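# Run the bearing press work order and sort parts

## Task

Acting as the press cell operator, and without trusting whatever the previous shift left behind, complete the work order and place the good part in the good tray. An end plate whose bearing sits too high and can still be pressed home goes in the rework tray; every other faulty join goes in the scrap tray. At the end, machine and gauge must both be idle with no alarm, the guard must be shut, and nothing may remain inside it.

## Robot and tools

Robot: two Doosan M1013 arms, left_arm and right_arm, each with a Robotiq 140 two-finger gripper whose fingers can fold. Calibrated bases: left_arm (-0.029, +0.557, +0.032) m, right_arm (-0.051, -0.432, +0.032) m. Scene frame: origin at table height midway between the bases, +x out over the table, +z up, left_arm on the +y side. end_effector_position is the point between closed pads; the gripper's +z runs along the fingers and it opens along its y axis. Printed poses can be a few cm off. Cameras: cam_high, cam_low, cam_nest, cam_left_wrist, cam_right_wrist (all 896x504).

Row layout (used by execute_actions and move): one flat list of 18 numbers in [-1, 1] covering both arms: left_arm waist, shoulder, elbow, forearm roll, wrist pitch, wrist roll, then gripper position, force_limit, speed; then the same nine for right_arm. The six joint numbers are scaled offsets, not poses: each counts from the arm's Joint targets as they stood when the action began (not from the previous row), and 1.0 equals 1.553 rad for waist and shoulder, 2.33 rad for elbow, 2.913 rad for the three wrist joints. Repeating an offset in a new call moves further. Stated ranges: elbow -2.792 to 2.792 rad, other joints -6.283 to 6.283; asking more than 0.010 rad past a limit refuses the call. Gripper numbers are absolute commands: position +1 fully open (140 mm), about -0.8 pads touch, -1 closes until blocked; force_limit -1 to +1 (roughly 14 N to 58 N on small parts at slow close); speed -1 to +1 (about 30 to 250 mm/s); faster closes grip harder. To leave a gripper unchanged, resend its last three numbers; 0 is a real command. To let an arm hold its targets, send 0 for its joints.

execute_actions: actions is a list with one action holding any of rows (up to 15 rows, one per 1/30 s step), steps (1 to 450, default 15, at least the row count), until, and device commands under machine or gauge. After the last row the arm keeps heading to that row's target. until tests device fields only, e.g. {"machine": {"state": "idle"}}, or with a comparison like [">=", 3]; numbers always need one. {"all": {"status": "ended"}} or {"any": {...}} wait for motions to end. Empty actions just reports state and images; cameras chooses images.

move: target is one 18-number row or up to 15 rows, all offsets from the same current Joint targets; joints travel together along a path. speed is rad/s for the joint with most travel (0.01 to 3.92, default 0.5, far too fast for contact). blend (rad) rounds corners in a list. stop_force (10 to 80 N, both arms) ends an arm's path on a sensed push; use a slow speed with it, leave it out when pulling away from a contact, keep finger numbers equal in every row. zero resets the force baseline (default true). blocking=false returns early; then call wait or stop before new rows. The result adds a move: line (done, off_target, held, fault, moving).

wait(seconds 0 to 10) lets time pass; stop brakes a running move; zoom_image(camera, region [x0,y0,x1,y1], at most 504x504) enlarges the latest image; show_instructions shows the work order images; read_manual gives licences; finished_scene(scene) ends the scene for good.

machine (servo press with powered guard and clamping nest, front open toward +x): send keys such as guard shut/open, clamp clamp/open, page setup/readings/curve, and register+value(-12000 to 12000)+write together to set a register; cycle_start, feed_hold, reset, home, touch, tare as true; or a list of up to 8 such objects run in order. A bearing is pressed via a loose sleeve stood centred (about 1 mm) and square on it; plates sit bore up and are centred by the jaws. Heights are mm above the nest plane, forces in N. cycle_start needs guard shut, a clamped piece, a stored program number in program, no alarm. touch lowers the ram to 40 N and reports touch_z. reset clears alarms; home raises the ram. Gripping anything over the nest, or blocking the guard, causes a cabinet fault. Result lines give state, guard_state, clamp_state, entry, alarm and the shown page's registers (readings page: force, touch_z, join_f, peak_f, end_z, ok, pos_z, cycles). ok=1 means join_f and end_z fell inside join_lo..join_hi and end_lo..end_hi. Check stored programs and settings against the work order before pressing.

gauge: {"measure": true} reads one round piece lying flat, centred within 40 mm under the lens; about 12 s later readings rises and no_1..no_5 show mm values (0.000 means nothing found). Keep arms and other parts clear while it reads; {"stop": true} cancels.

Gripping: close with -1 and confirm object_status 2. Grip near the fingertip quarter; deeper grips may fold fingers. position_measured counts: 3 open, 230 pads meet.

Avoid: dropping or releasing moving parts, anything leaving the table, arms striking or squeezing each other, forces reaching 144 N or joint torque limits (10 s stop), long stretched holds that overheat motors, and crashing the ram.

Each tool is called after "Emit:" by a JSON object that holds its "fn" and its "kwargs".

Reference images:

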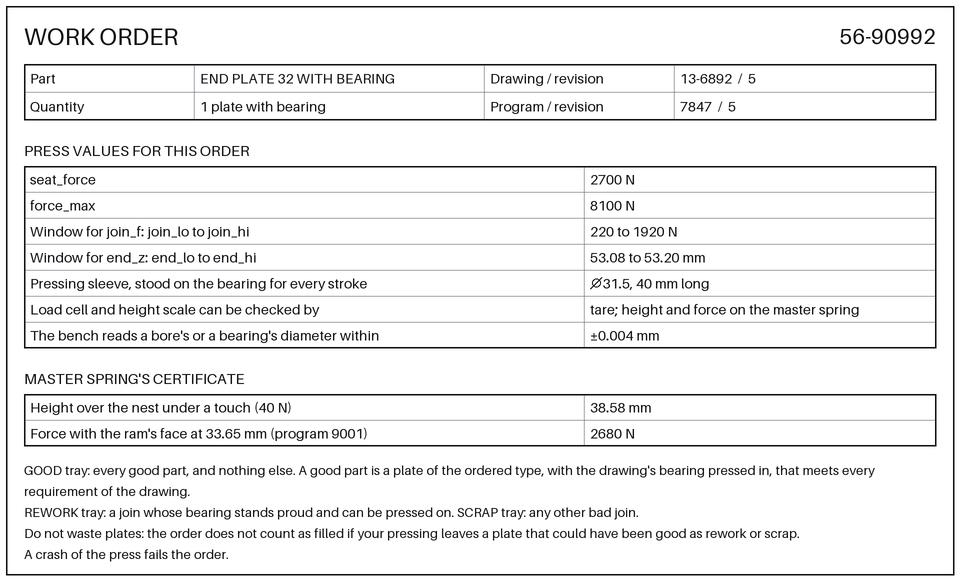

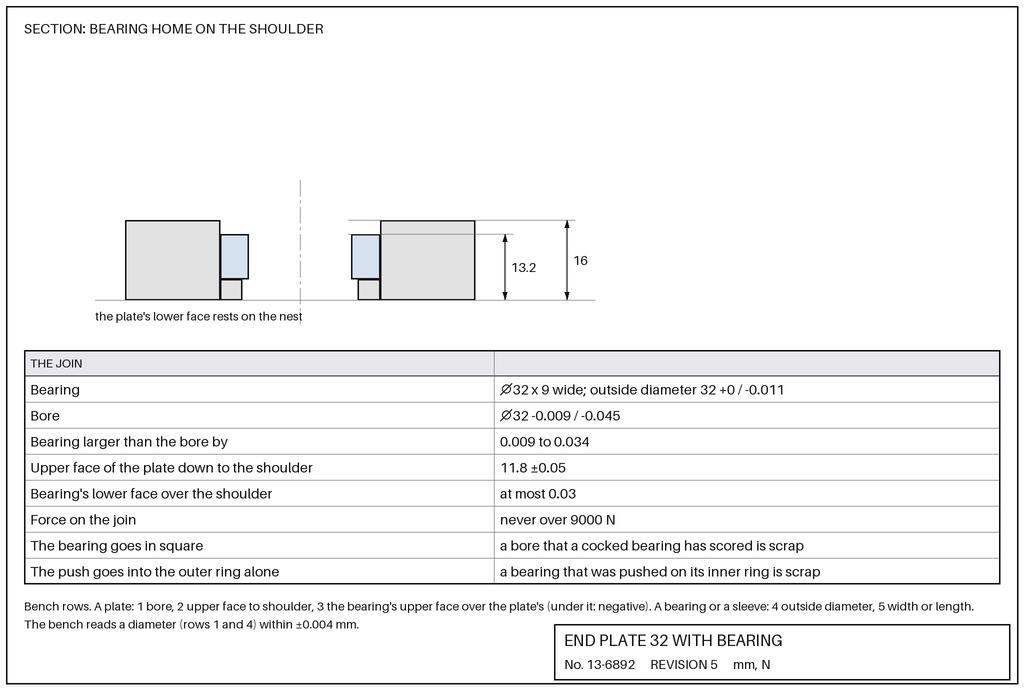

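## Session

Emit:
{"fn": "execute_actions", "kwargs": {"actions": []}}

Scene clock: 0.00 s.
left_arm: end_effector_position=(+0.4441, +0.4321, +0.1531) position_measured=3 object_status=3 end_effector_quat_wxyz=(-0.039, +0.847, -0.530, +0.008) | right_arm: end_effector_position=(+0.3217, -0.3689, +0.1991) position_measured=3 object_status=3 end_effector_quat_wxyz=(+0.121, +0.614, -0.623, +0.470)
Joint positions: left_arm=[-0.383 0.028 2.153 0.093 0.934 2.255] | right_arm=[0.828 0.041 2.406 -0.984 1.328 -1.709]
Joint velocities: within noise
Joint torques (N m): no reading
External joint torques (N m): no reading
Flange force (N): no reading
Joint targets: left_arm=[-0.383 0.028 2.153 0.093 0.934 2.255] | right_arm=[0.828 0.041 2.406 -0.984 1.328 -1.709]
Tool commands: left_gripper/position=+1.0 left_gripper/force_limit=+1.0 left_gripper/speed=+1.0 right_gripper/position=+1.0 right_gripper/force_limit=+1.0 right_gripper/speed=+1.0
machine.setup: program=+7847 ram_zero=+152.488 seat_force=+2700 force_max=+8100 join_lo=+220 join_hi=+1920 end_lo=+53.080 end_hi=+53.200 cell_gain=+0.517 cell_zero=-15 program_revision=+5 program_top=+53.200 stored1_number=+9001 stored1_revision=+1 stored2_number=+2386 stored2_revision=+2 stored3_number=+8204 stored3_revision=+6 stored4_number=+7514 stored4_revision=+3 stored5_number=+7847 stored5_revision=+5
machine: state=idle guard_state=shut clamp_state=closed_empty guard_answer=taken clamp_answer=taken page=setup entry=no_entry entries=0 alarm=no_alarm queue=idle queue_left=0
gauge: message=nothing_yet readings=0 no_1=0.000 no_2=0.000 no_3=0.000 no_4=0.000 no_5=0.000

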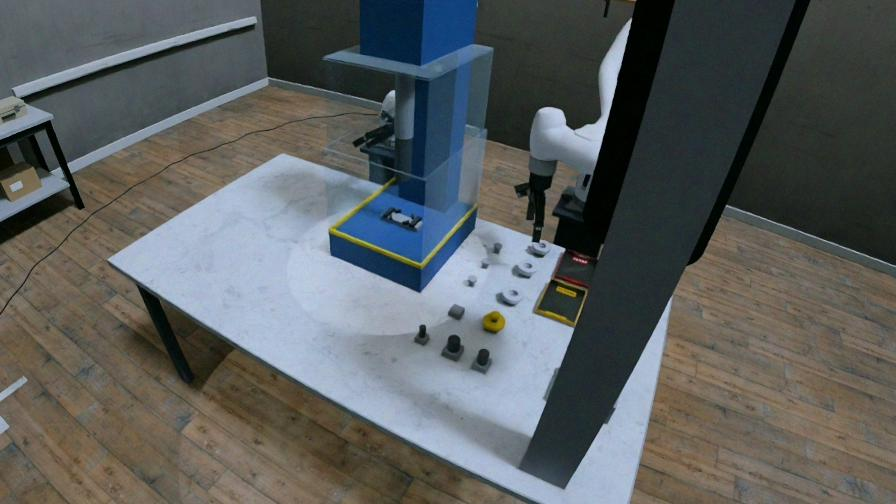

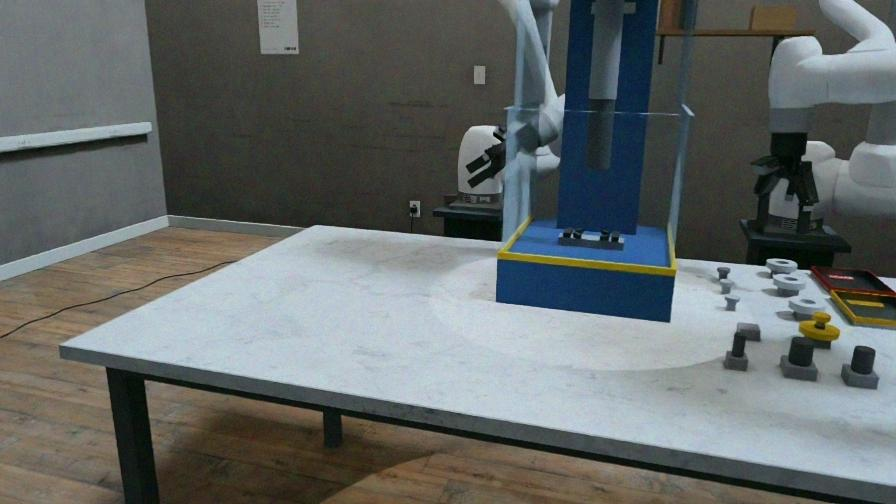

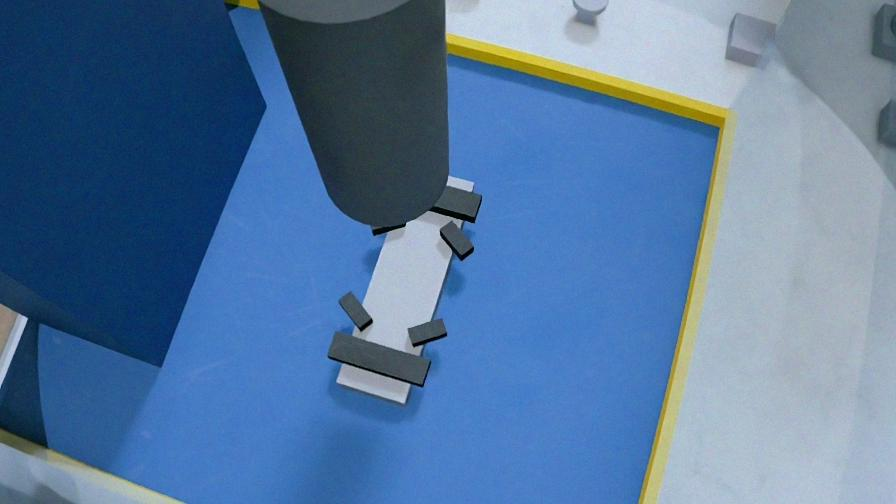

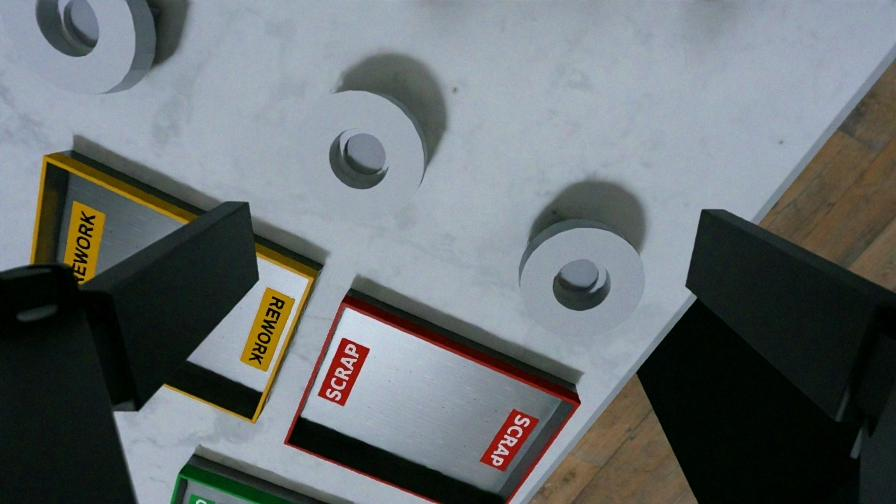

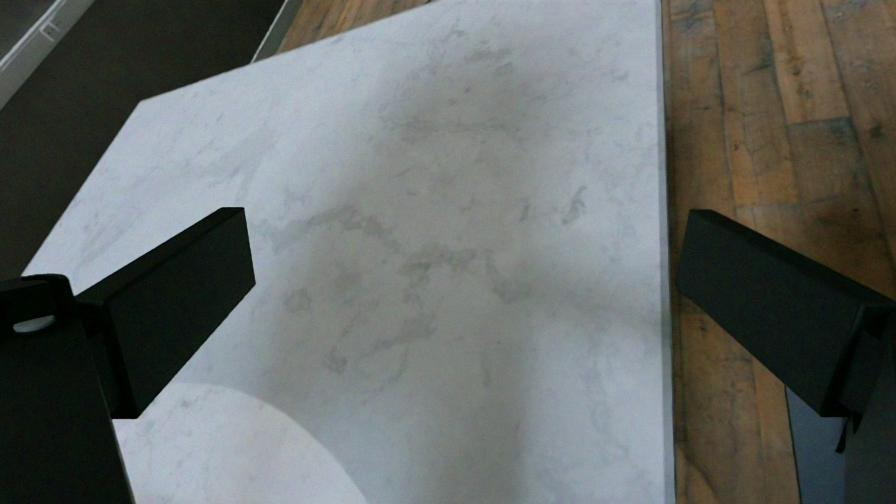

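Emit:
{"fn": "zoom_image", "kwargs": {"camera": "cam_high", "region": [380, 190, 680, 440]}}

Emit:
{"fn": "zoom_image", "kwargs": {"camera": "cam_low", "region": [646, 230, 896, 420]}}

Emit:
{"fn": "zoom_image", "kwargs": {"camera": "cam_left_wrist", "region": [0, 0, 448, 252]}}

Scaled by 1.680.

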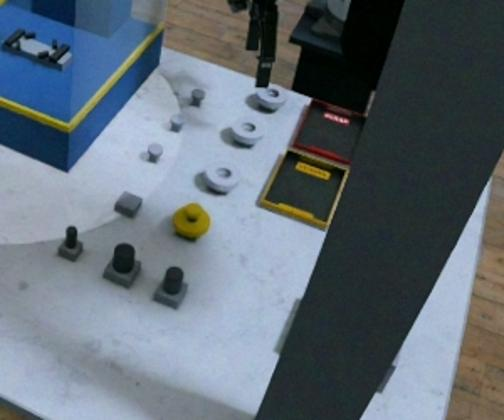

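Scaled by 2.016.

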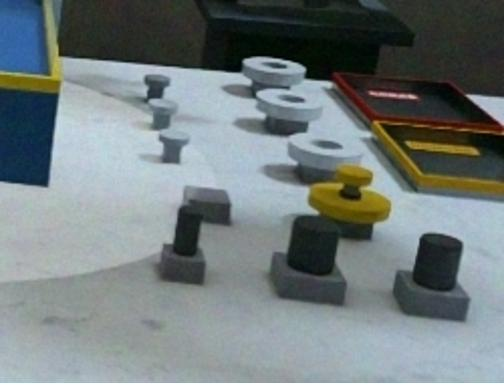

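Scaled by 1.125.

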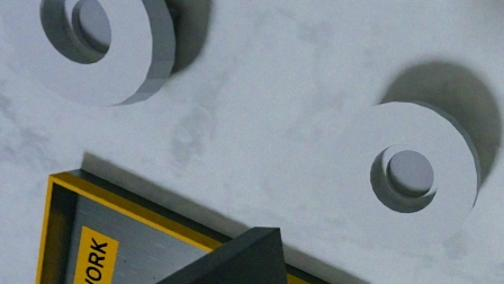

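Emit:
{"fn": "execute_actions", "kwargs": {"actions": [{"machine":[{"guard":"open"},{"clamp":"open","page":"readings"}],"steps":150,"until":{"all":{"status":"ended"}}}]}}

Emit:
{"fn": "zoom_image", "kwargs": {"camera": "cam_nest", "region": [250, 100, 700, 450]}}

Emit:
{"fn": "zoom_image", "kwargs": {"camera": "cam_low", "region": [490, 130, 690, 330]}}

Scene clock: 49.80 s.
left_arm: end_effector_position=(+0.4441, +0.4321, +0.1531) position_measured=3 object_status=3 end_effector_quat_wxyz=(-0.039, +0.847, -0.530, +0.008) | right_arm: end_effector_position=(+0.3217, -0.3689, +0.1991) position_measured=3 object_status=3 end_effector_quat_wxyz=(+0.121, +0.614, -0.623, +0.470)
Joint positions: left_arm=[-0.383 0.028 2.153 0.093 0.934 2.255] | right_arm=[0.828 0.041 2.406 -0.984 1.328 -1.709]
Joint velocities: within noise
Joint torques (N m): left_arm=[-2.79 -39.44 -34.28 3.59 -0.17 0.13] | right_arm=[3.25 -30.14 -23.54 -0.02 1.85 -0.07]
External joint torques (N m): left_arm=[2.76 1.74 -1.02 0.13 0.05 -0.14] | right_arm=[-3.29 2.6 0.09 0.13 -0.05 0.05]
Flange force (N): left_arm=[-0.6 -7.2 1.4] | right_arm=[-3.8 -4.8 8.1]
Joint targets: left_arm=[-0.383 0.028 2.153 0.093 0.934 2.255] | right_arm=[0.828 0.041 2.406 -0.984 1.328 -1.709]
Tool commands: left_gripper/position=+1.0 left_gripper/force_limit=+1.0 left_gripper/speed=+1.0 right_gripper/position=+1.0 right_gripper/force_limit=+1.0 right_gripper/speed=+1.0
machine.readings: force=+0 touch_z=+0.000 join_f=+0 peak_f=+0 end_z=+0.000 ok=+0 pos_z=+167.512 cycles=+0
machine: state=idle guard_state=open clamp_state=open guard_answer=taken clamp_answer=taken page=readings entry=no_entry entries=0 alarm=no_alarm queue=done queue_left=0
gauge: message=nothing_yet readings=0 no_1=0.000 no_2=0.000 no_3=0.000 no_4=0.000 no_5=0.000

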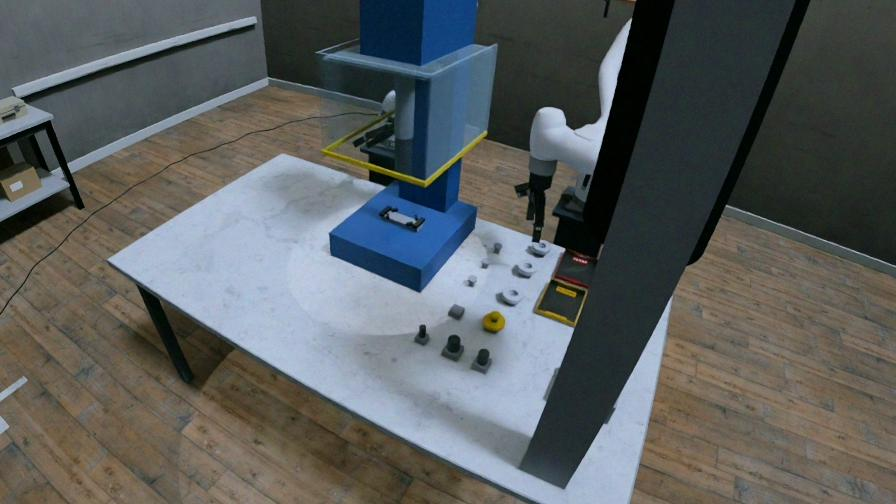

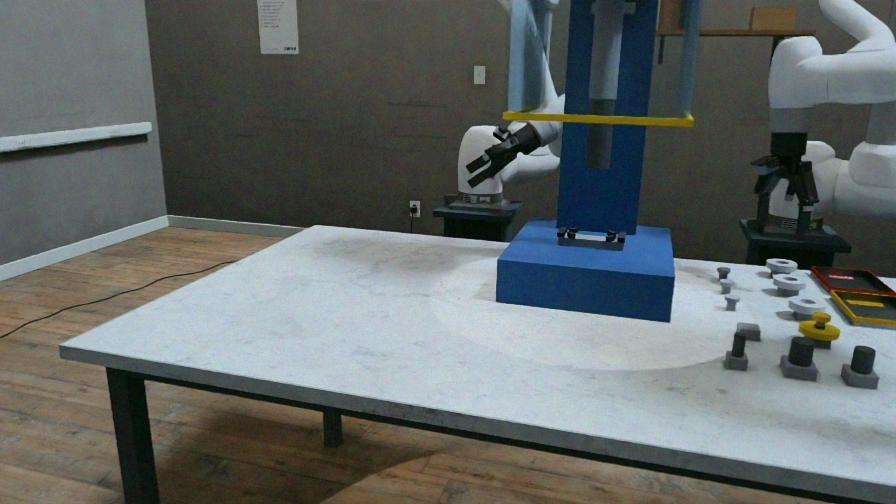

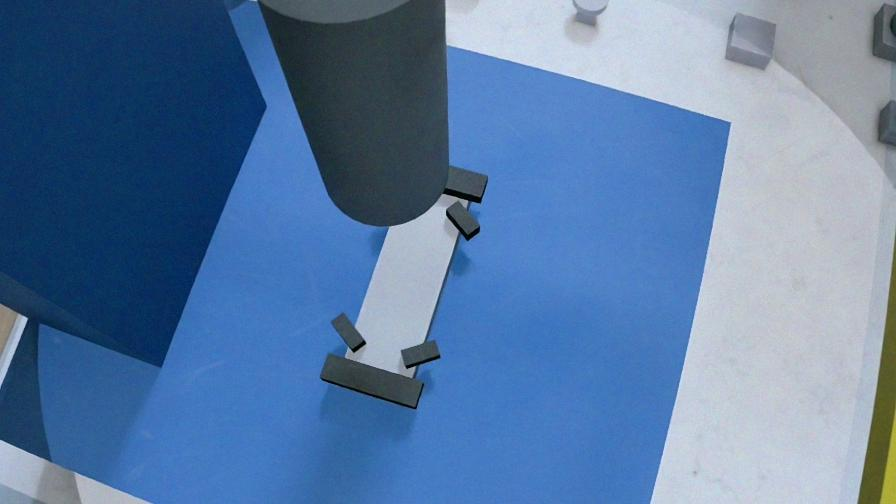

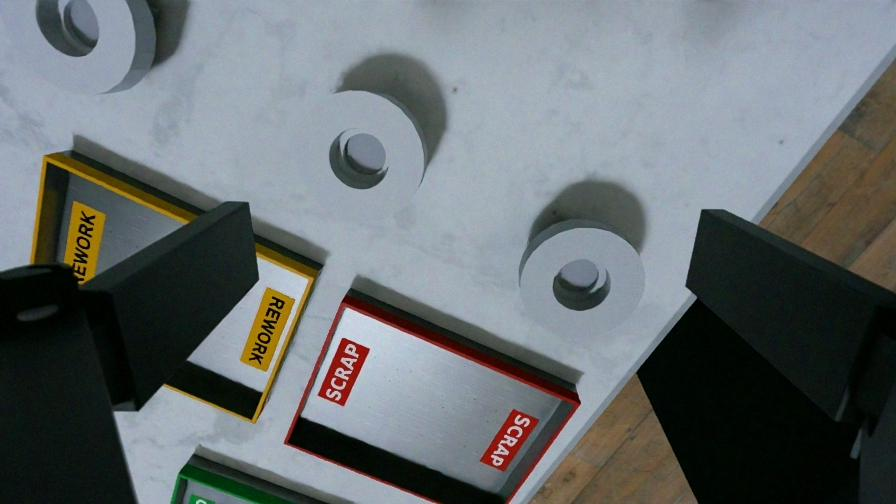

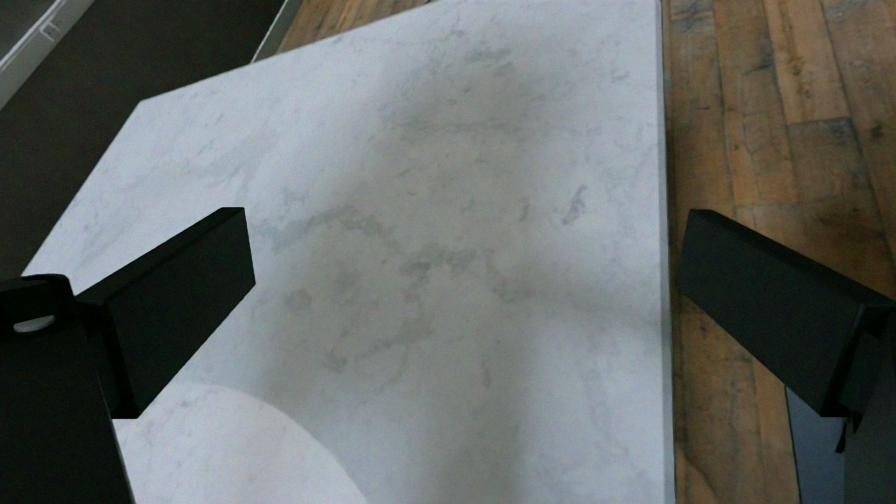

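Scaled by 1.120.

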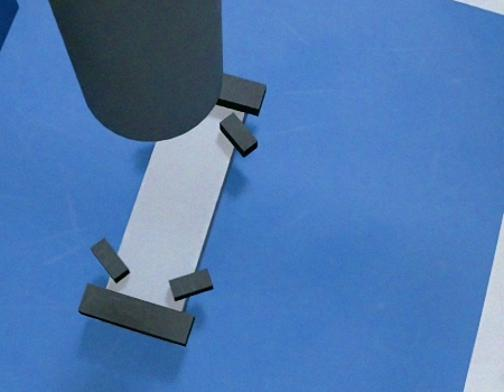

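Scaled by 2.520.

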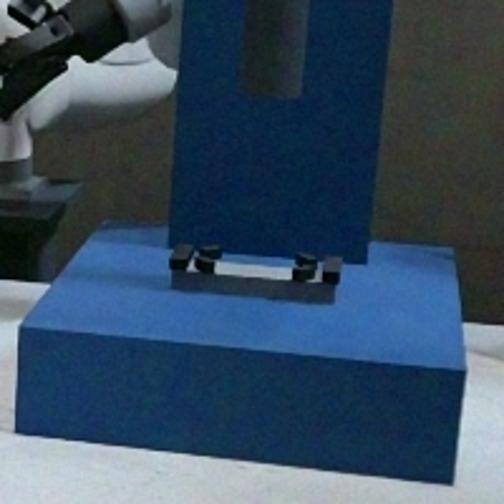

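Emit:
{"fn": "move", "kwargs": {"target": [0.011,-0.042,-0.179,-0.032,0.174,-0.9,1,1,1,0,0,0,0,0,0,1,1,1], "speed": 1.5, "cameras": ["cam_left_wrist"]}}

Scene clock: 87.93 s.
left_arm: end_effector_position=(+0.4812, +0.4002, +0.4010) position_measured=3 object_status=3 end_effector_quat_wxyz=(+0.001, +0.706, +0.708, +0.001) | right_arm: end_effector_position=(+0.3217, -0.3689, +0.1991) position_measured=3 object_status=3 end_effector_quat_wxyz=(+0.121, +0.614, -0.623, +0.470)
Joint positions: left_arm=[-0.366 -0.037 1.736 0 1.441 -0.366] | right_arm=[0.828 0.041 2.406 -0.984 1.328 -1.709]
Joint velocities: within noise
Joint torques (N m): left_arm=[-2.61 -39.3 -40.59 4.25 -0.1 0.23] | right_arm=[3.09 -30.16 -23.22 0.02 1.91 -0.1]
External joint torques (N m): left_arm=[2.65 0.82 -1.82 0.15 0.09 -0.23] | right_arm=[-3.18 2.95 -0.18 0.1 -0.11 0.08]
Flange force (N): left_arm=[3.0 5.6 -2.9] | right_arm=[-5.0 -5.2 8.0]
Joint targets: left_arm=[-0.366 -0.037 1.736 0.000 1.441 -0.366] | right_arm=[0.828 0.041 2.406 -0.984 1.328 -1.709]
machine.readings: force=+0 touch_z=+0.000 join_f=+0 peak_f=+0 end_z=+0.000 ok=+0 pos_z=+167.512 cycles=+0
machine: state=idle guard_state=open clamp_state=open guard_answer=taken clamp_answer=taken page=readings entry=no_entry entries=0 alarm=no_alarm queue=done queue_left=0
gauge: message=nothing_yet readings=0 no_1=0.000 no_2=0.000 no_3=0.000 no_4=0.000 no_5=0.000
move: done
Images, in order (width x height): cam_left_wrist 896x504.

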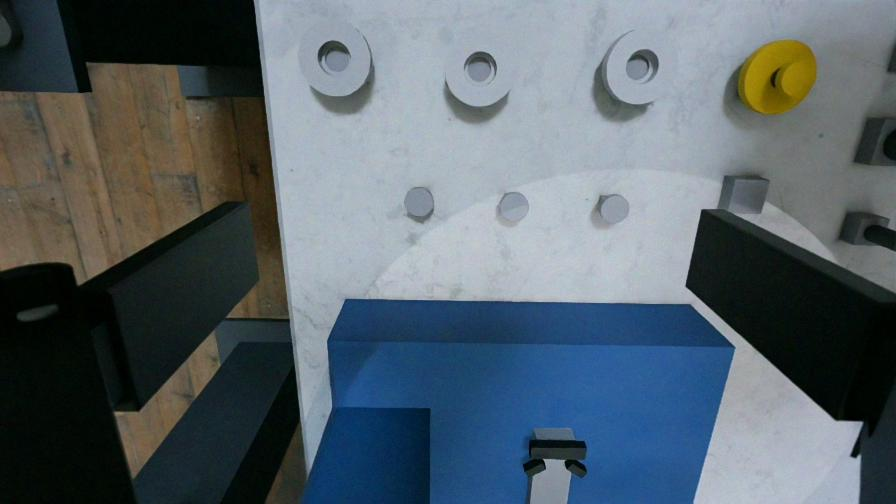

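Emit:
{"fn": "zoom_image", "kwargs": {"camera": "cam_left_wrist", "region": [290, 10, 690, 235]}}

Emit:
{"fn": "zoom_image", "kwargs": {"camera": "cam_left_wrist", "region": [690, 10, 896, 260]}}

Emit:
{"fn": "zoom_image", "kwargs": {"camera": "cam_left_wrist", "region": [480, 400, 640, 504]}}

Scaled by 1.260.

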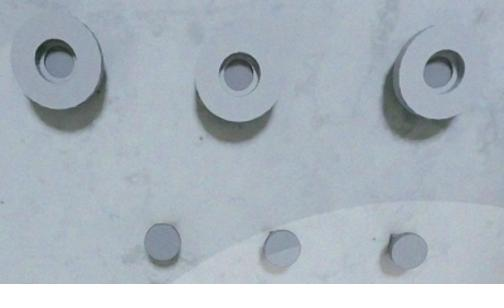

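Scaled by 2.016.

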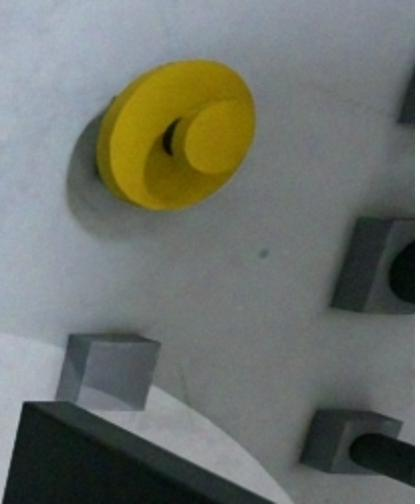

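Scaled by 3.150.

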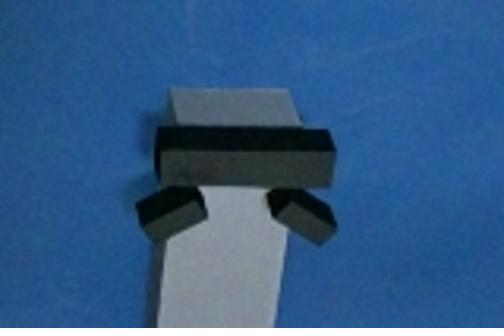

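Emit:
{"fn": "move", "kwargs": {"target": [0.2415,0.2581,-0.2414,0,0.0557,0.1287,1,1,1,0,0,0,0,0,0,1,1,1], "speed": 1.0, "cameras": ["cam_left_wrist"]}}

Scene clock: 117.57 s.
left_arm: end_effector_position=(+0.7365, +0.5825, +0.4513) position_measured=3 object_status=3 end_effector_quat_wxyz=(+0.001, +0.706, +0.709, +0.001) | right_arm: end_effector_position=(+0.3217, -0.3689, +0.1991) position_measured=3 object_status=3 end_effector_quat_wxyz=(+0.121, +0.614, -0.623, +0.470)
Joint positions: left_arm=[-0.014 0.337 1.21 0 1.592 -0.016] | right_arm=[0.828 0.041 2.406 -0.984 1.328 -1.709]
Joint velocities: within noise
Joint torques (N m): left_arm=[-17.03 -41.14 -39.8 3.85 -0.09 0.15] | right_arm=[3.35 -29.89 -23.33 0.03 1.92 -0.14]
External joint torques (N m): left_arm=[17.01 -35.4 -2.61 0.55 0.06 -0.14] | right_arm=[-3.47 2.5 -0.07 0.08 -0.12 0.11]
External joint torques when the fault began: left_arm=[-17.37 -158.95 4.03 -1.13 -0.4 -0.16]
Flange force (N): left_arm=[20.5 -54.5 -3.6] | right_arm=[-3.7 -5.2 8.6]
Flange force when the fault began (N): left_arm=[-31.4 -284.3 14.1]
Joint targets: left_arm=[-0.014 0.337 1.210 0.000 1.592 -0.016] | right_arm=[0.828 0.041 2.406 -0.984 1.328 -1.709]
Tool commands: left_gripper/position=+1.0 left_gripper/force_limit=+1.0 left_gripper/speed=+1.0 right_gripper/position=+1.0 right_gripper/force_limit=+1.0 right_gripper/speed=+1.0
FORCE FAULT: contact force on the left arm reached its limit, and that arm stopped for 10 seconds. The contact can be on any part of that arm, not only on its tool. That arm's remaining commands of this call were not run. That arm's target is now where it stood when the stop ended, not its last command. That arm accepts commands again.
machine.readings: force=+0 touch_z=+0.000 join_f=+0 peak_f=+0 end_z=+0.000 ok=+0 pos_z=+167.512 cycles=+0
machine: state=idle guard_state=open clamp_state=open guard_answer=taken clamp_answer=taken page=readings entry=no_entry entries=0 alarm=no_alarm queue=done queue_left=0
gauge: message=nothing_yet readings=0 no_1=0.000 no_2=0.000 no_3=0.000 no_4=0.000 no_5=0.000
move: fault (left_arm); left_arm: the elbow is farthest, 0.036 rad from its target
Images, in order (width x height): cam_left_wrist 896x504.

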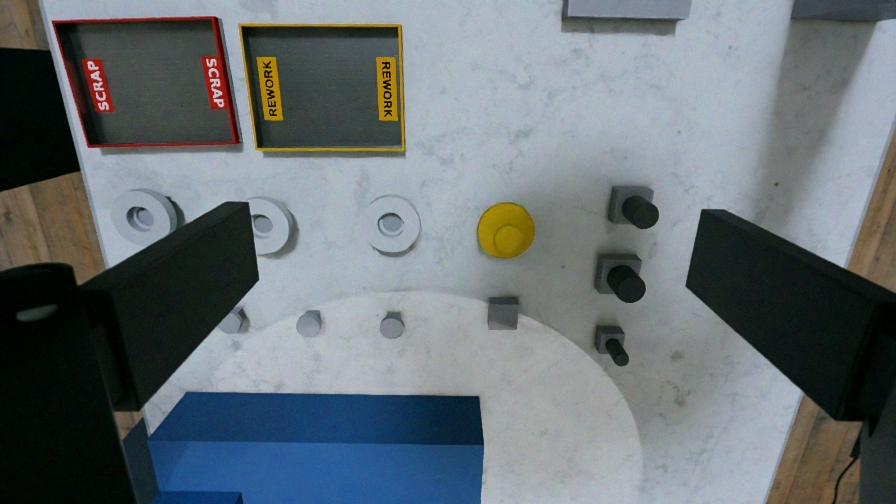

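Emit:
{"fn": "move", "kwargs": {"target": [-0.1133,-0.1204,0.1129,0,-0.0259,-0.06,1,1,1,0,0,0,0,0,0,1,1,1], "speed": 0.5, "cameras": ["cam_left_wrist","cam_high"]}}

Scene clock: 130.07 s.
left_arm: end_effector_position=(+0.6180, +0.4692, +0.4366) position_measured=3 object_status=3 end_effector_quat_wxyz=(+0.001, +0.706, +0.708, +0.001) | right_arm: end_effector_position=(+0.3217, -0.3689, +0.1991) position_measured=3 object_status=3 end_effector_quat_wxyz=(+0.121, +0.614, -0.623, +0.470)
Joint positions: left_arm=[-0.19 0.15 1.473 0 1.517 -0.191] | right_arm=[0.828 0.041 2.406 -0.984 1.328 -1.709]
Joint velocities: within noise
Joint torques (N m): left_arm=[-1.96 -58.71 -41.32 4.25 -0.07 0.04] | right_arm=[3.31 -30.29 -23.46 0 1.92 -0.1]
External joint torques (N m): left_arm=[2.17 0.05 -1.44 0.19 0.07 -0.04] | right_arm=[-3.4 3.11 0.05 0.12 -0.12 0.08]
Flange force (N): left_arm=[2.8 3.4 -2.6] | right_arm=[-5.1 -5.1 8.7]
Joint targets: left_arm=[-0.190 0.150 1.473 0.000 1.517 -0.191] | right_arm=[0.828 0.041 2.406 -0.984 1.328 -1.709]
machine.readings: force=+0 touch_z=+0.000 join_f=+0 peak_f=+0 end_z=+0.000 ok=+0 pos_z=+167.512 cycles=+0
machine: state=idle guard_state=open clamp_state=open guard_answer=taken clamp_answer=taken page=readings entry=no_entry entries=0 alarm=no_alarm queue=done queue_left=0
gauge: message=nothing_yet readings=0 no_1=0.000 no_2=0.000 no_3=0.000 no_4=0.000 no_5=0.000
move: done
Images, in order (width x height): cam_high 896x504, cam_left_wrist 896x504.

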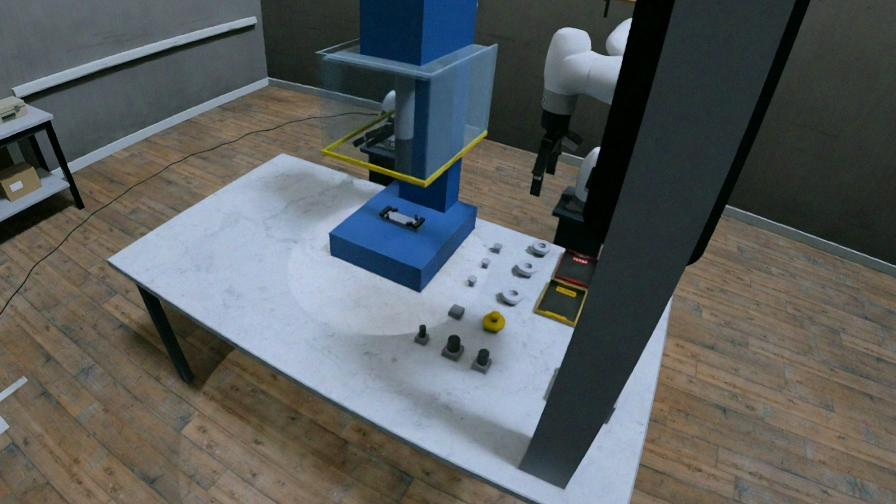

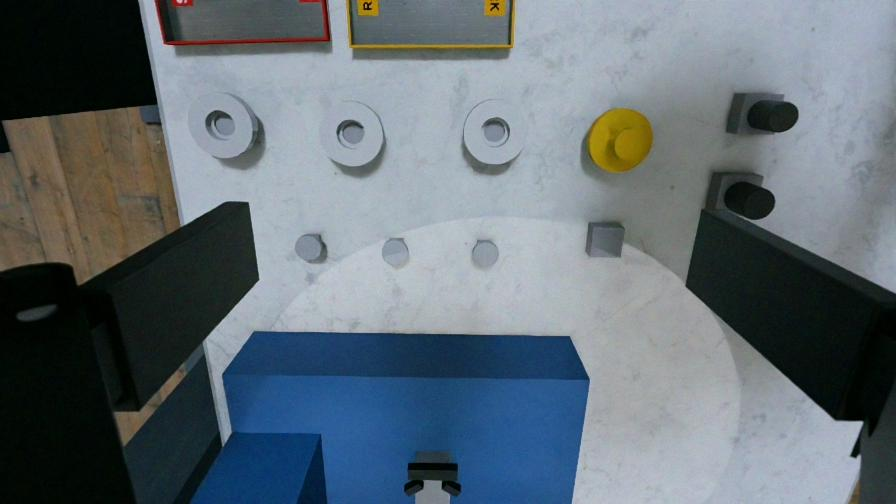

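Emit:
{"fn": "move", "kwargs": {"target": [0.2325,-0.0086,0.3834,0,-0.8407,0.6049,1,1,1,0,0,0,0,0,0,1,1,1], "speed": 1.0, "cameras": ["cam_left_wrist","cam_high"]}}

Scene clock: 160.10 s.
left_arm: end_effector_position=(+0.7045, +0.7204, +0.3507) position_measured=3 object_status=3 end_effector_quat_wxyz=(-0.061, +0.704, +0.061, +0.705) | right_arm: end_effector_position=(+0.3217, -0.3689, +0.1991) position_measured=3 object_status=3 end_effector_quat_wxyz=(+0.121, +0.614, -0.623, +0.470)
Joint positions: left_arm=[0.171 0.136 2.366 0 -0.932 1.571] | right_arm=[0.828 0.041 2.406 -0.984 1.328 -1.709]
Joint velocities: within noise
Joint torques (N m): left_arm=[-2.85 -43.95 -27.71 2.46 -2.9 0.09] | right_arm=[3.29 -30 -23.61 0.06 1.91 -0.07]
External joint torques (N m): left_arm=[2.89 1.23 -0.68 0.16 0.13 -0.09] | right_arm=[-3.33 2.72 0.22 0.06 -0.12 0.05]
Flange force (N): left_arm=[-1.5 -7.8 2.9] | right_arm=[-4.1 -4.8 8.7]
Joint targets: left_arm=[0.171 0.136 2.366 0.000 -0.932 1.571] | right_arm=[0.828 0.041 2.406 -0.984 1.328 -1.709]
machine.readings: force=+0 touch_z=+0.000 join_f=+0 peak_f=+0 end_z=+0.000 ok=+0 pos_z=+167.512 cycles=+0
machine: state=idle guard_state=open clamp_state=open guard_answer=taken clamp_answer=taken page=readings entry=no_entry entries=0 alarm=no_alarm queue=done queue_left=0
gauge: message=nothing_yet readings=0 no_1=0.000 no_2=0.000 no_3=0.000 no_4=0.000 no_5=0.000
move: done
Images, in order (width x height): cam_high 896x504, cam_left_wrist 896x504.

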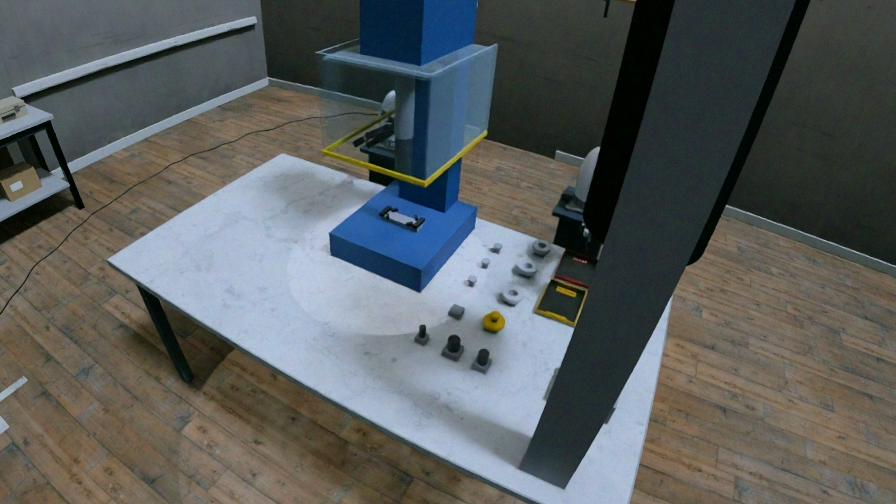

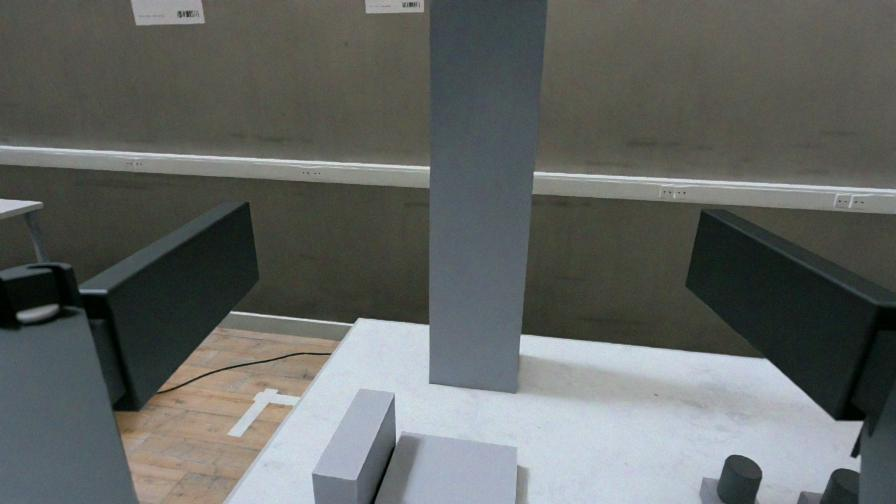

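Emit:
{"fn": "move", "kwargs": {"target": [0,0,0,0,-0.2,0,1,1,1,0,0,0,0,0,0,1,1,1], "speed": 1.0, "cameras": ["cam_left_wrist"]}}

Scene clock: 180.57 s.
left_arm: end_effector_position=(+0.6503, +0.7109, +0.5336) position_measured=3 object_status=3 end_effector_quat_wxyz=(-0.077, +0.472, +0.041, +0.877) | right_arm: end_effector_position=(+0.3217, -0.3689, +0.1991) position_measured=3 object_status=3 end_effector_quat_wxyz=(+0.121, +0.614, -0.623, +0.470)
Joint positions: left_arm=[0.171 0.136 2.366 0 -1.515 1.571] | right_arm=[0.828 0.041 2.406 -0.984 1.328 -1.709]
Joint velocities: within noise
Joint torques (N m): left_arm=[-2.93 -43.04 -27.17 2.5 -2.46 0.08] | right_arm=[3.17 -29.94 -23.39 -0.01 1.82 -0.03]
External joint torques (N m): left_arm=[2.86 1.33 -0.59 0.12 0.2 -0.08] | right_arm=[-3.17 2.41 -0.05 0.13 -0.01 0.01]
Flange force (N): left_arm=[-2.9 -7.4 1.6] | right_arm=[-3.5 -4.9 7.6]
Joint targets: left_arm=[0.171 0.136 2.366 0.000 -1.515 1.571] | right_arm=[0.828 0.041 2.406 -0.984 1.328 -1.709]
machine.readings: force=+0 touch_z=+0.000 join_f=+0 peak_f=+0 end_z=+0.000 ok=+0 pos_z=+167.512 cycles=+0
machine: state=idle guard_state=open clamp_state=open guard_answer=taken clamp_answer=taken page=readings entry=no_entry entries=0 alarm=no_alarm queue=done queue_left=0
gauge: message=nothing_yet readings=0 no_1=0.000 no_2=0.000 no_3=0.000 no_4=0.000 no_5=0.000
move: done
Images, in order (width x height): cam_left_wrist 896x504.

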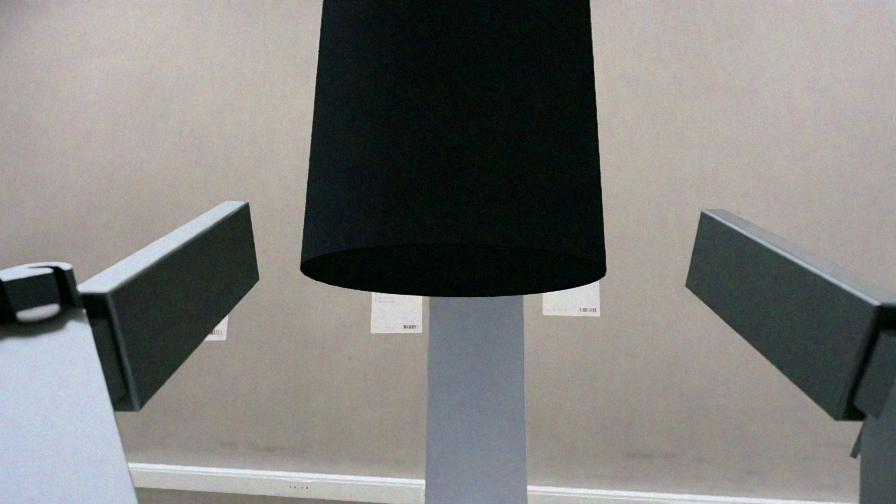

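Emit:
{"fn": "move", "kwargs": {"target": [-0.3374,-0.0681,-0.2203,0,0.9521,-0.6605,1,1,1,0,0,0,0,0,0,1,1,1], "speed": 1.2, "cameras": ["cam_left_wrist"]}}

Emit:
{"fn": "zoom_image", "kwargs": {"camera": "cam_left_wrist", "region": [180, 0, 600, 252]}}

Emit:
{"fn": "move", "kwargs": {"target": [0,0,0,0,0,1.07847,1,1,1,0,0,0,0,0,0,1,1,1], "speed": 2, "cameras": ["cam_left_wrist"]}}

Emit:
{"fn": "zoom_image", "kwargs": {"camera": "cam_left_wrist", "region": [250, 200, 750, 504]}}

Scene clock: 213.50 s.
left_arm: end_effector_position=(+0.5005, +0.4001, +0.3002) position_measured=3 object_status=3 end_effector_quat_wxyz=(+0.000, +0.706, +0.708, +0.000) | right_arm: end_effector_position=(+0.3217, -0.3689, +0.1991) position_measured=3 object_status=3 end_effector_quat_wxyz=(+0.121, +0.614, -0.623, +0.470)
Joint positions: left_arm=[-0.353 0.031 1.853 0 1.259 -0.353] | right_arm=[0.828 0.041 2.406 -0.984 1.328 -1.709]
Joint velocities: within noise
Joint torques (N m): left_arm=[-2.52 -45.47 -38.91 4.08 -0.1 0.13] | right_arm=[3.62 -30.1 -23.33 0 1.86 -0.13]
External joint torques (N m): left_arm=[2.57 1.52 -1.72 0.14 0.11 -0.13] | right_arm=[-3.72 2.87 -0.13 0.11 -0.06 0.1]
Flange force (N): left_arm=[2.6 6.6 -1.7] | right_arm=[-4.4 -5.7 9.0]
Joint targets: left_arm=[-0.353 0.031 1.853 0.000 1.259 -0.353] | right_arm=[0.828 0.041 2.406 -0.984 1.328 -1.709]
machine.readings: force=+0 touch_z=+0.000 join_f=+0 peak_f=+0 end_z=+0.000 ok=+0 pos_z=+167.512 cycles=+0
machine: state=idle guard_state=open clamp_state=open guard_answer=taken clamp_answer=taken page=readings entry=no_entry entries=0 alarm=no_alarm queue=done queue_left=0
gauge: message=nothing_yet readings=0 no_1=0.000 no_2=0.000 no_3=0.000 no_4=0.000 no_5=0.000
move: done
Images, in order (width x height): cam_left_wrist 896x504.

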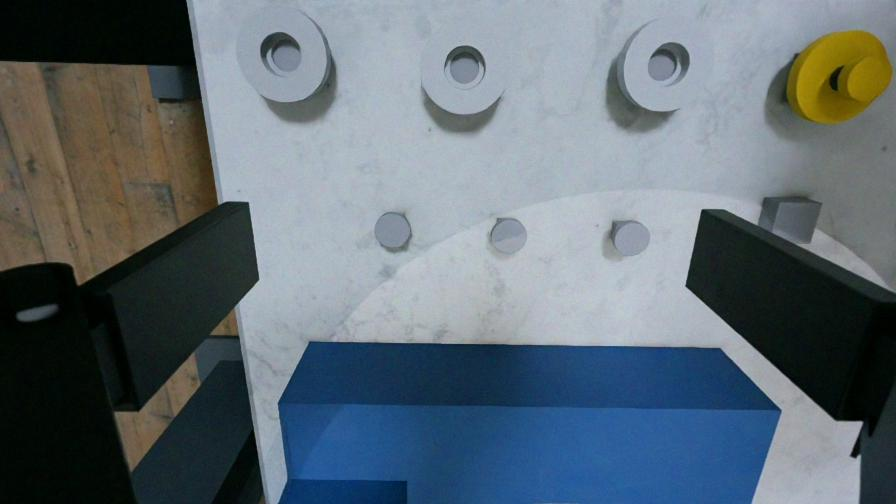

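Scaled by 1.200.

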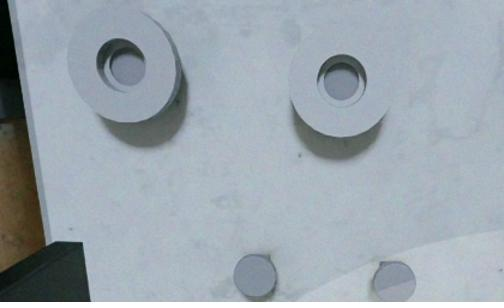

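every number of target must lie in its column's range; nothing of the call was run

Scaled by 1.008.

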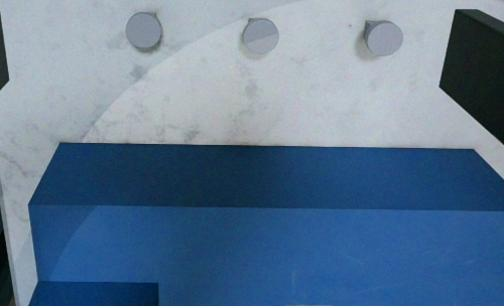

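Emit:
{"fn": "move", "kwargs": {"target": [0,0,0,0,0,0.858221,1,1,1,0,0,0,0,0,0,1,1,1], "speed": 2, "cameras": []}}

Emit:
{"fn": "move", "kwargs": {"target": [0,0,0,0,0,0.220253,1,1,1,0,0,0,0,0,0,1,1,1], "speed": 2, "cameras": ["cam_left_wrist"]}}

Emit:
{"fn": "zoom_image", "kwargs": {"camera": "cam_left_wrist", "region": [180, 0, 600, 252]}}

Emit:
{"fn": "zoom_image", "kwargs": {"camera": "cam_left_wrist", "region": [180, 200, 680, 504]}}

Scene clock: 227.60 s.
left_arm: end_effector_position=(+0.5005, +0.4001, +0.3003) position_measured=3 object_status=3 end_effector_quat_wxyz=(+0.000, +0.894, -0.447, +0.000) | right_arm: end_effector_position=(+0.3217, -0.3689, +0.1991) position_measured=3 object_status=3 end_effector_quat_wxyz=(+0.121, +0.614, -0.623, +0.470)
Joint positions: left_arm=[-0.353 0.031 1.853 0 1.259 2.147] | right_arm=[0.828 0.041 2.406 -0.984 1.328 -1.709]
Joint velocities: within noise
Joint torques (N m): left_arm=[-2.85 -45.33 -39.34 4.07 -0.07 0.04] | right_arm=[3.1 -30.51 -23.55 0.03 1.87 -0.11]
External joint torques (N m): left_arm=[2.88 1.6 -1.26 0.07 0.03 -0.04] | right_arm=[-3.17 3.11 0.11 0.09 -0.07 0.09]
Flange force (N): left_arm=[0.9 -7.1 -0.9] | right_arm=[-5.2 -4.7 8.3]
Joint targets: left_arm=[-0.353 0.031 1.853 0.000 1.259 2.147] | right_arm=[0.828 0.041 2.406 -0.984 1.328 -1.709]
machine.readings: force=+0 touch_z=+0.000 join_f=+0 peak_f=+0 end_z=+0.000 ok=+0 pos_z=+167.512 cycles=+0
machine: state=idle guard_state=open clamp_state=open guard_answer=taken clamp_answer=taken page=readings entry=no_entry entries=0 alarm=no_alarm queue=done queue_left=0
gauge: message=nothing_yet readings=0 no_1=0.000 no_2=0.000 no_3=0.000 no_4=0.000 no_5=0.000
move: done
No camera images: "cameras" was empty.

Scene clock: 228.67 s.
left_arm: end_effector_position=(+0.5005, +0.4001, +0.3003) position_measured=3 object_status=3 end_effector_quat_wxyz=(+0.000, +0.708, -0.706, +0.000) | right_arm: end_effector_position=(+0.3217, -0.3689, +0.1991) position_measured=3 object_status=3 end_effector_quat_wxyz=(+0.121, +0.614, -0.623, +0.470)
Joint positions: left_arm=[-0.353 0.031 1.853 0 1.259 2.789] | right_arm=[0.828 0.041 2.406 -0.984 1.328 -1.709]
Joint velocities: within noise
Joint torques (N m): left_arm=[-2.69 -45.32 -39.06 3.98 -0.09 0.15] | right_arm=[2.98 -30.1 -23.36 0 1.95 -0.01]
External joint torques (N m): left_arm=[2.7 1.54 -1.62 0.16 0.07 -0.15] | right_arm=[-3.06 2.78 -0.03 0.12 -0.15 -0.01]
Flange force (N): left_arm=[-2.9 -6.5 -1.5] | right_arm=[-4.5 -4.8 7.8]
Joint targets: left_arm=[-0.353 0.031 1.853 0.000 1.259 2.789] | right_arm=[0.828 0.041 2.406 -0.984 1.328 -1.709]
machine.readings: force=+0 touch_z=+0.000 join_f=+0 peak_f=+0 end_z=+0.000 ok=+0 pos_z=+167.512 cycles=+0
machine: state=idle guard_state=open clamp_state=open guard_answer=taken clamp_answer=taken page=readings entry=no_entry entries=0 alarm=no_alarm queue=done queue_left=0
gauge: message=nothing_yet readings=0 no_1=0.000 no_2=0.000 no_3=0.000 no_4=0.000 no_5=0.000
move: done
Images, in order (width x height): cam_left_wrist 896x504.

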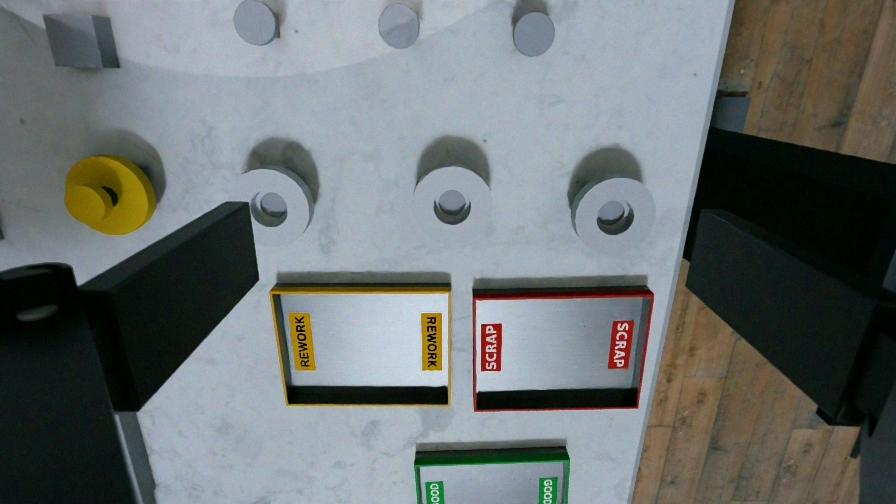

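Scaled by 1.200.

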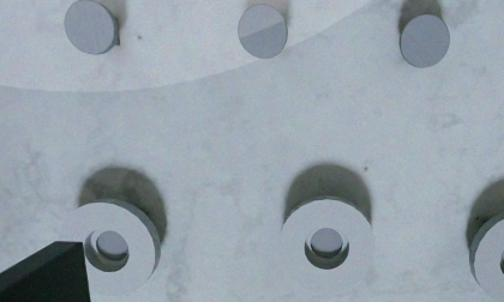

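Scaled by 1.008.

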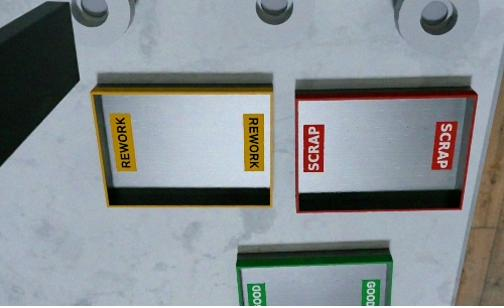

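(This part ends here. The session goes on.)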